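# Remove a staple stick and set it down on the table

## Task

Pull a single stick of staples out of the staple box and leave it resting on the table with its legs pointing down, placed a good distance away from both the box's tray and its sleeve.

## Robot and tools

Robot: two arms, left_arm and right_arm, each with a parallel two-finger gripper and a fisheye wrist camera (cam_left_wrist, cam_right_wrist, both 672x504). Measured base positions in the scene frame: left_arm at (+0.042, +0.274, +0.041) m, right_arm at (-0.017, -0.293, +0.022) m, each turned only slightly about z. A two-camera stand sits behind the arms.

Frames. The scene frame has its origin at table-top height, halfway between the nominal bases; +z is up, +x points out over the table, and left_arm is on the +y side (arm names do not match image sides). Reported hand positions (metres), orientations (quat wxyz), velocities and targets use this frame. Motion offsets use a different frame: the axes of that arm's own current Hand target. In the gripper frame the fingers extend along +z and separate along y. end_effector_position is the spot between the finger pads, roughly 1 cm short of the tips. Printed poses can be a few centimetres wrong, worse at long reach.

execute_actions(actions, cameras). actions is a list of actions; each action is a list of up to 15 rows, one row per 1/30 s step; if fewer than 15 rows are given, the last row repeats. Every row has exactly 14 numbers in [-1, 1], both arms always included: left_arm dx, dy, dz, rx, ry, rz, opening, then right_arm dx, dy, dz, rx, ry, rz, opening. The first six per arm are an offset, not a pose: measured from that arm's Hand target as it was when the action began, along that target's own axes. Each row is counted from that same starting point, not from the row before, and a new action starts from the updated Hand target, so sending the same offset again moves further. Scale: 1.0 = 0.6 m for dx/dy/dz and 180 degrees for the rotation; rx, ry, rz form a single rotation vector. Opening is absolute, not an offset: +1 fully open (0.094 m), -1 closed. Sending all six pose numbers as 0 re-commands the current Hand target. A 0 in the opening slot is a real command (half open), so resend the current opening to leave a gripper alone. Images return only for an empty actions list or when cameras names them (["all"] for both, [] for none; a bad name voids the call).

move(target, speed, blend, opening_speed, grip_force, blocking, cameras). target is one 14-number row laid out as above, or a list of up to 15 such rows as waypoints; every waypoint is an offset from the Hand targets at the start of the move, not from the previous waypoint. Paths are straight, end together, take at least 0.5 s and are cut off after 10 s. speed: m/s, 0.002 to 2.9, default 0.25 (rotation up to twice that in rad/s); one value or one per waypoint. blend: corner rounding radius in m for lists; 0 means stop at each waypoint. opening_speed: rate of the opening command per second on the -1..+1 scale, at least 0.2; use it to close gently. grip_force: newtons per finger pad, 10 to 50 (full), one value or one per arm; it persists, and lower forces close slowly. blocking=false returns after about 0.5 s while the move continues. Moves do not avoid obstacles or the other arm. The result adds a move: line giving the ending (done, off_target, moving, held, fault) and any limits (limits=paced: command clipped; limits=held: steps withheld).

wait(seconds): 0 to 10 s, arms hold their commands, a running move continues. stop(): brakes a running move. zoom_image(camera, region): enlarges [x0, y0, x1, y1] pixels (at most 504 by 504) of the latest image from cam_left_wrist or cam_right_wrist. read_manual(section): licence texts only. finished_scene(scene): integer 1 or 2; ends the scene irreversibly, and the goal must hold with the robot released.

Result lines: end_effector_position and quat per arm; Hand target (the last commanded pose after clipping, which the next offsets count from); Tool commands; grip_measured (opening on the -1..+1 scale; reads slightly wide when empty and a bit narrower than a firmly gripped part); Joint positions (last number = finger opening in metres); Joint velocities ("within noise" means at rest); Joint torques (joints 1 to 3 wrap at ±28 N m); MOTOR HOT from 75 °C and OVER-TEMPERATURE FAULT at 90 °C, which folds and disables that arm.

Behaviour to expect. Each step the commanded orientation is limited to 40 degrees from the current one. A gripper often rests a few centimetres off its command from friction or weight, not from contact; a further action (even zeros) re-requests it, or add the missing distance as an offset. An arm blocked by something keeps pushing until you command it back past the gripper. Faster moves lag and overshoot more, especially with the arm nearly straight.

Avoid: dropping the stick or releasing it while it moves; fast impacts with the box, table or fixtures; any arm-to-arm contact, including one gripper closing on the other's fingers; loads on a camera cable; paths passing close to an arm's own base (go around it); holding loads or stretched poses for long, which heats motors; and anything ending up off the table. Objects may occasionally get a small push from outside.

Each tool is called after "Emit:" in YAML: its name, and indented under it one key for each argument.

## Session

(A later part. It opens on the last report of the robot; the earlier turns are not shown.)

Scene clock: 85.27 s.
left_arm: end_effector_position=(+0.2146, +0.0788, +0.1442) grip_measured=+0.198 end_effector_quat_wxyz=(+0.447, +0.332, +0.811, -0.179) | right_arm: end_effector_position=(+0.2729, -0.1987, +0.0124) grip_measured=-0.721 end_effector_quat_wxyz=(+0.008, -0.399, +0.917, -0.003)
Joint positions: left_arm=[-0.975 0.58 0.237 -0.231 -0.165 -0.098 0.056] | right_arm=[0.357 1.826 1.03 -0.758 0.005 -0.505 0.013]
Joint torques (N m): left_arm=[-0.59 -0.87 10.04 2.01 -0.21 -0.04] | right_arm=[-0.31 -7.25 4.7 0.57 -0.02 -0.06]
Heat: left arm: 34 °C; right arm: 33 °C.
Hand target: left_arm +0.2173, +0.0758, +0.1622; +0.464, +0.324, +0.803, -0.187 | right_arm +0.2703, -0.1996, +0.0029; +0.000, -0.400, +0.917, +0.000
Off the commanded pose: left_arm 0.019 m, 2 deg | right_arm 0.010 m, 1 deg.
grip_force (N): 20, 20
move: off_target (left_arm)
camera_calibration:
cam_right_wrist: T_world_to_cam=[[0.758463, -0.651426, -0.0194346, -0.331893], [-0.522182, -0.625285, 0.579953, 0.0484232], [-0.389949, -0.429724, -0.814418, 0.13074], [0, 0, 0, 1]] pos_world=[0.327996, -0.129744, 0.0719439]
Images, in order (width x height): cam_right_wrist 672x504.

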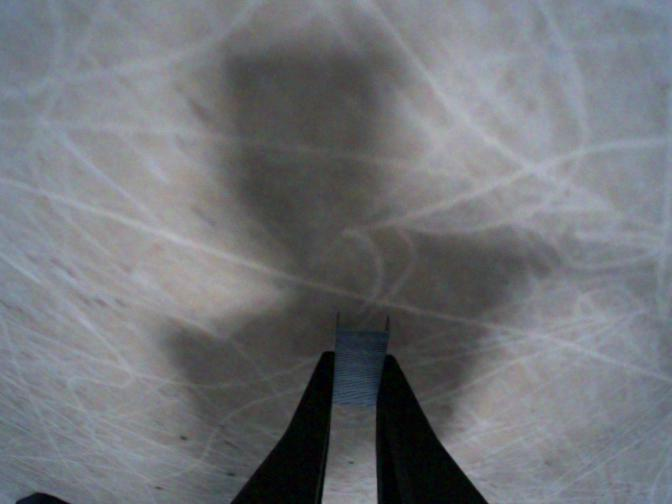

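Emit:
move:
  target: [0,0,0,0,0,0,0.2,0,0,0.005,0,0,0,-0.86]
  speed: 0.02
  cameras: ["cam_right_wrist"]

Emit:
move:
  target: [0,0,0,0,0,0,0.2,0,0,0.003,0,0,0,-0.86]
  speed: 0.02
  cameras: ["cam_right_wrist"]

Scene clock: 86.13 s.
left_arm: end_effector_position=(+0.2146, +0.0788, +0.1442) grip_measured=+0.198 end_effector_quat_wxyz=(+0.447, +0.332, +0.811, -0.179) | right_arm: end_effector_position=(+0.2756, -0.1978, +0.0124) grip_measured=-0.721 end_effector_quat_wxyz=(+0.014, -0.399, +0.917, -0.004)
Joint positions: left_arm=[-0.975 0.58 0.237 -0.231 -0.165 -0.098 0.056] | right_arm=[0.357 1.826 1.03 -0.746 0.005 -0.505 0.013]
Joint torques (N m): left_arm=[-0.58 -0.85 10.03 2.01 -0.2 -0.04] | right_arm=[-0.32 -6.79 4.29 0.63 -0.02 -0.06]
Heat: left arm: 34 °C; right arm: 33 °C.
Hand target: left_arm +0.2173, +0.0758, +0.1622; +0.464, +0.324, +0.803, -0.187 | right_arm +0.2703, -0.1996, -0.0001; +0.000, -0.400, +0.917, +0.000
Off the commanded pose: left_arm 0.019 m, 2 deg | right_arm 0.014 m, 2 deg.
grip_force (N): 20, 20
move: off_target (left_arm, right_arm)
camera_calibration:
cam_right_wrist: T_world_to_cam=[[0.758665, -0.651341, -0.0134915, -0.333431], [-0.528443, -0.627363, 0.571982, 0.0517749], [-0.38102, -0.426813, -0.820155, 0.130398], [0, 0, 0, 1]] pos_world=[0.330007, -0.12904, 0.072834]
Images, in order (width x height): cam_right_wrist 672x504.

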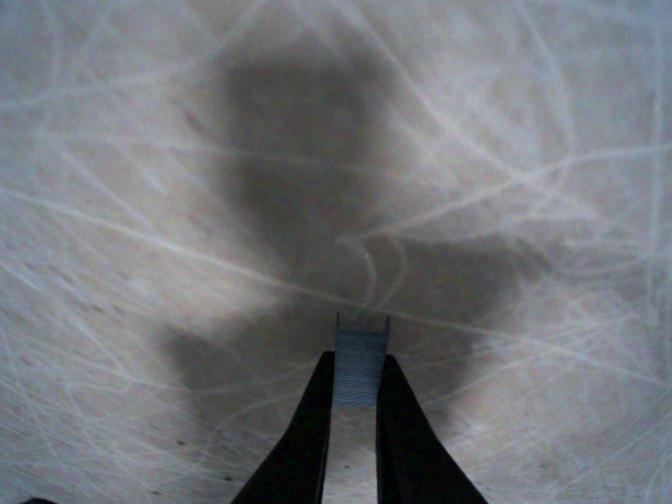

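Scene clock: 86.87 s.
left_arm: end_effector_position=(+0.2146, +0.0788, +0.1442) grip_measured=+0.198 end_effector_quat_wxyz=(+0.447, +0.332, +0.811, -0.179) | right_arm: end_effector_position=(+0.2736, -0.1984, +0.0082) grip_measured=-0.721 end_effector_quat_wxyz=(+0.009, -0.399, +0.917, -0.004)
Joint positions: left_arm=[-0.975 0.58 0.237 -0.231 -0.165 -0.098 0.056] | right_arm=[0.357 1.836 1.023 -0.738 0.005 -0.505 0.013]
Joint torques (N m): left_arm=[-0.58 -0.87 10.04 2.01 -0.2 -0.04] | right_arm=[-0.31 -7.24 4.57 0.59 -0.02 -0.06]
Heat: left arm: 34 °C; right arm: 33 °C.
Hand target: left_arm +0.2173, +0.0758, +0.1622; +0.464, +0.324, +0.803, -0.187 | right_arm +0.2703, -0.1996, -0.0019; +0.000, -0.400, +0.917, +0.000
Off the commanded pose: left_arm 0.019 m, 2 deg | right_arm 0.011 m, 1 deg.
grip_force (N): 20, 20
move: off_target (left_arm, right_arm)
camera_calibration:
cam_right_wrist: T_world_to_cam=[[0.758489, -0.651431, -0.0182176, -0.332313], [-0.52349, -0.625695, 0.578329, 0.0516187], [-0.38814, -0.429119, -0.8156, 0.127328], [0, 0, 0, 1]] pos_world=[0.328499, -0.129543, 0.0679418]
Images, in order (width x height): cam_right_wrist 672x504.

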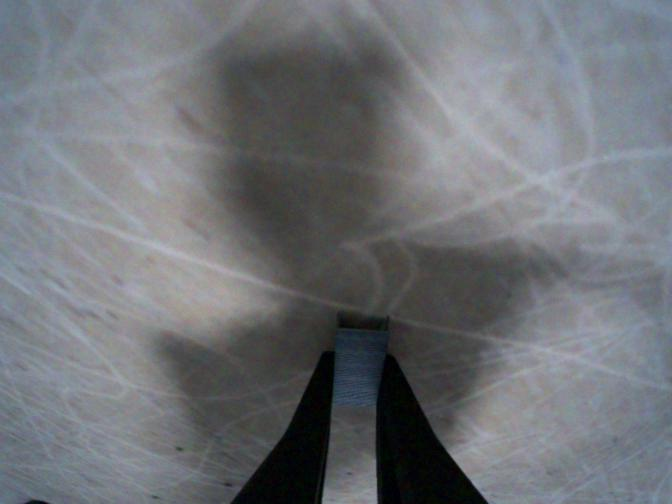

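Emit:
move:
  target: [0,0,0,0,0,0,0.2,0,0,0,0,0,0,-0.55]
  opening_speed: 0.2

Emit:
move:
  target: [0,0,0,0,0,0,0.2,0,0,-0.15,0,0,0,-0.55]
  speed: 0.1
  cameras: ["all"]

Scene clock: 88.80 s.
left_arm: end_effector_position=(+0.2146, +0.0788, +0.1442) grip_measured=+0.198 end_effector_quat_wxyz=(+0.447, +0.332, +0.811, -0.179) | right_arm: end_effector_position=(+0.2738, -0.1984, +0.0082) grip_measured=-0.553 end_effector_quat_wxyz=(+0.010, -0.399, +0.917, -0.004)
Joint positions: left_arm=[-0.975 0.58 0.237 -0.231 -0.165 -0.098 0.056] | right_arm=[0.357 1.836 1.023 -0.738 0.005 -0.505 0.021]
Joint torques (N m): left_arm=[-0.58 -0.88 10.03 2.01 -0.2 -0.04] | right_arm=[-0.32 -7.23 4.57 0.6 -0.02 -0.06]
Heat: left arm: 34 °C; right arm: 33 °C.
Hand target: left_arm +0.2173, +0.0758, +0.1623; +0.464, +0.324, +0.803, -0.187 | right_arm +0.2704, -0.1996, -0.0019; +0.001, -0.400, +0.917, +0.000
Off the commanded pose: left_arm 0.019 m, 2 deg | right_arm 0.011 m, 1 deg.
grip_force (N): 20, 20
move: off_target (left_arm, right_arm)

Scene clock: 90.47 s.
left_arm: end_effector_position=(+0.2146, +0.0788, +0.1442) grip_measured=+0.198 end_effector_quat_wxyz=(+0.447, +0.332, +0.811, -0.179) | right_arm: end_effector_position=(+0.2662, -0.2009, +0.0753) grip_measured=-0.553 end_effector_quat_wxyz=(-0.015, -0.399, +0.917, -0.001)
Joint positions: left_arm=[-0.975 0.58 0.237 -0.231 -0.165 -0.098 0.056] | right_arm=[0.357 1.742 1.2 -1.059 0.005 -0.505 0.021]
Joint torques (N m): left_arm=[-0.58 -0.85 10.06 2.01 -0.21 -0.04] | right_arm=[-0.28 -11.3 7.86 0.22 -0.02 -0.06]
Heat: left arm: 34 °C; right arm: 33 °C.
Hand target: left_arm +0.2173, +0.0758, +0.1623; +0.464, +0.324, +0.803, -0.187 | right_arm +0.2702, -0.1996, +0.0881; +0.000, -0.400, +0.917, +0.000
Off the commanded pose: left_arm 0.019 m, 2 deg | right_arm 0.014 m, 2 deg.
grip_force (N): 20, 20
move: off_target (left_arm, right_arm)
camera_calibration:
cam_left_wrist: T_world_to_cam=[[-0.659166, -0.751989, 0.00355216, 0.20679], [-0.712289, 0.622837, -0.323603, 0.183327], [0.241134, -0.215838, -0.946186, 0.205211], [0, 0, 0, 1]] pos_world=[0.217407, 0.0856138, 0.252758]
cam_right_wrist: T_world_to_cam=[[0.756998, -0.651935, -0.0439768, -0.324824], [-0.495397, -0.616514, 0.611958, -0.000703414], [-0.426069, -0.441465, -0.789667, 0.183799], [0, 0, 0, 1]] pos_world=[0.323854, -0.131057, 0.131286]

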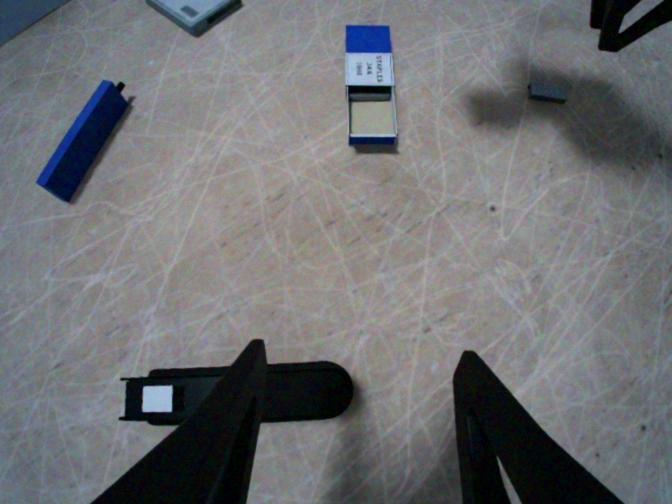

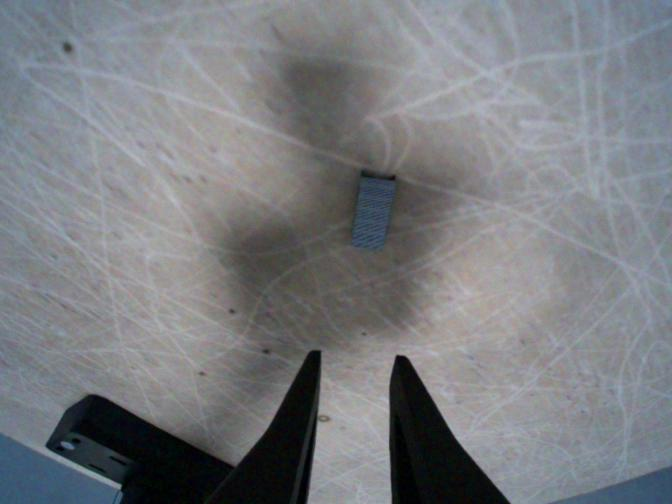

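Emit:
finished_scene:
  scene: 2

The scene is finished: the task was done.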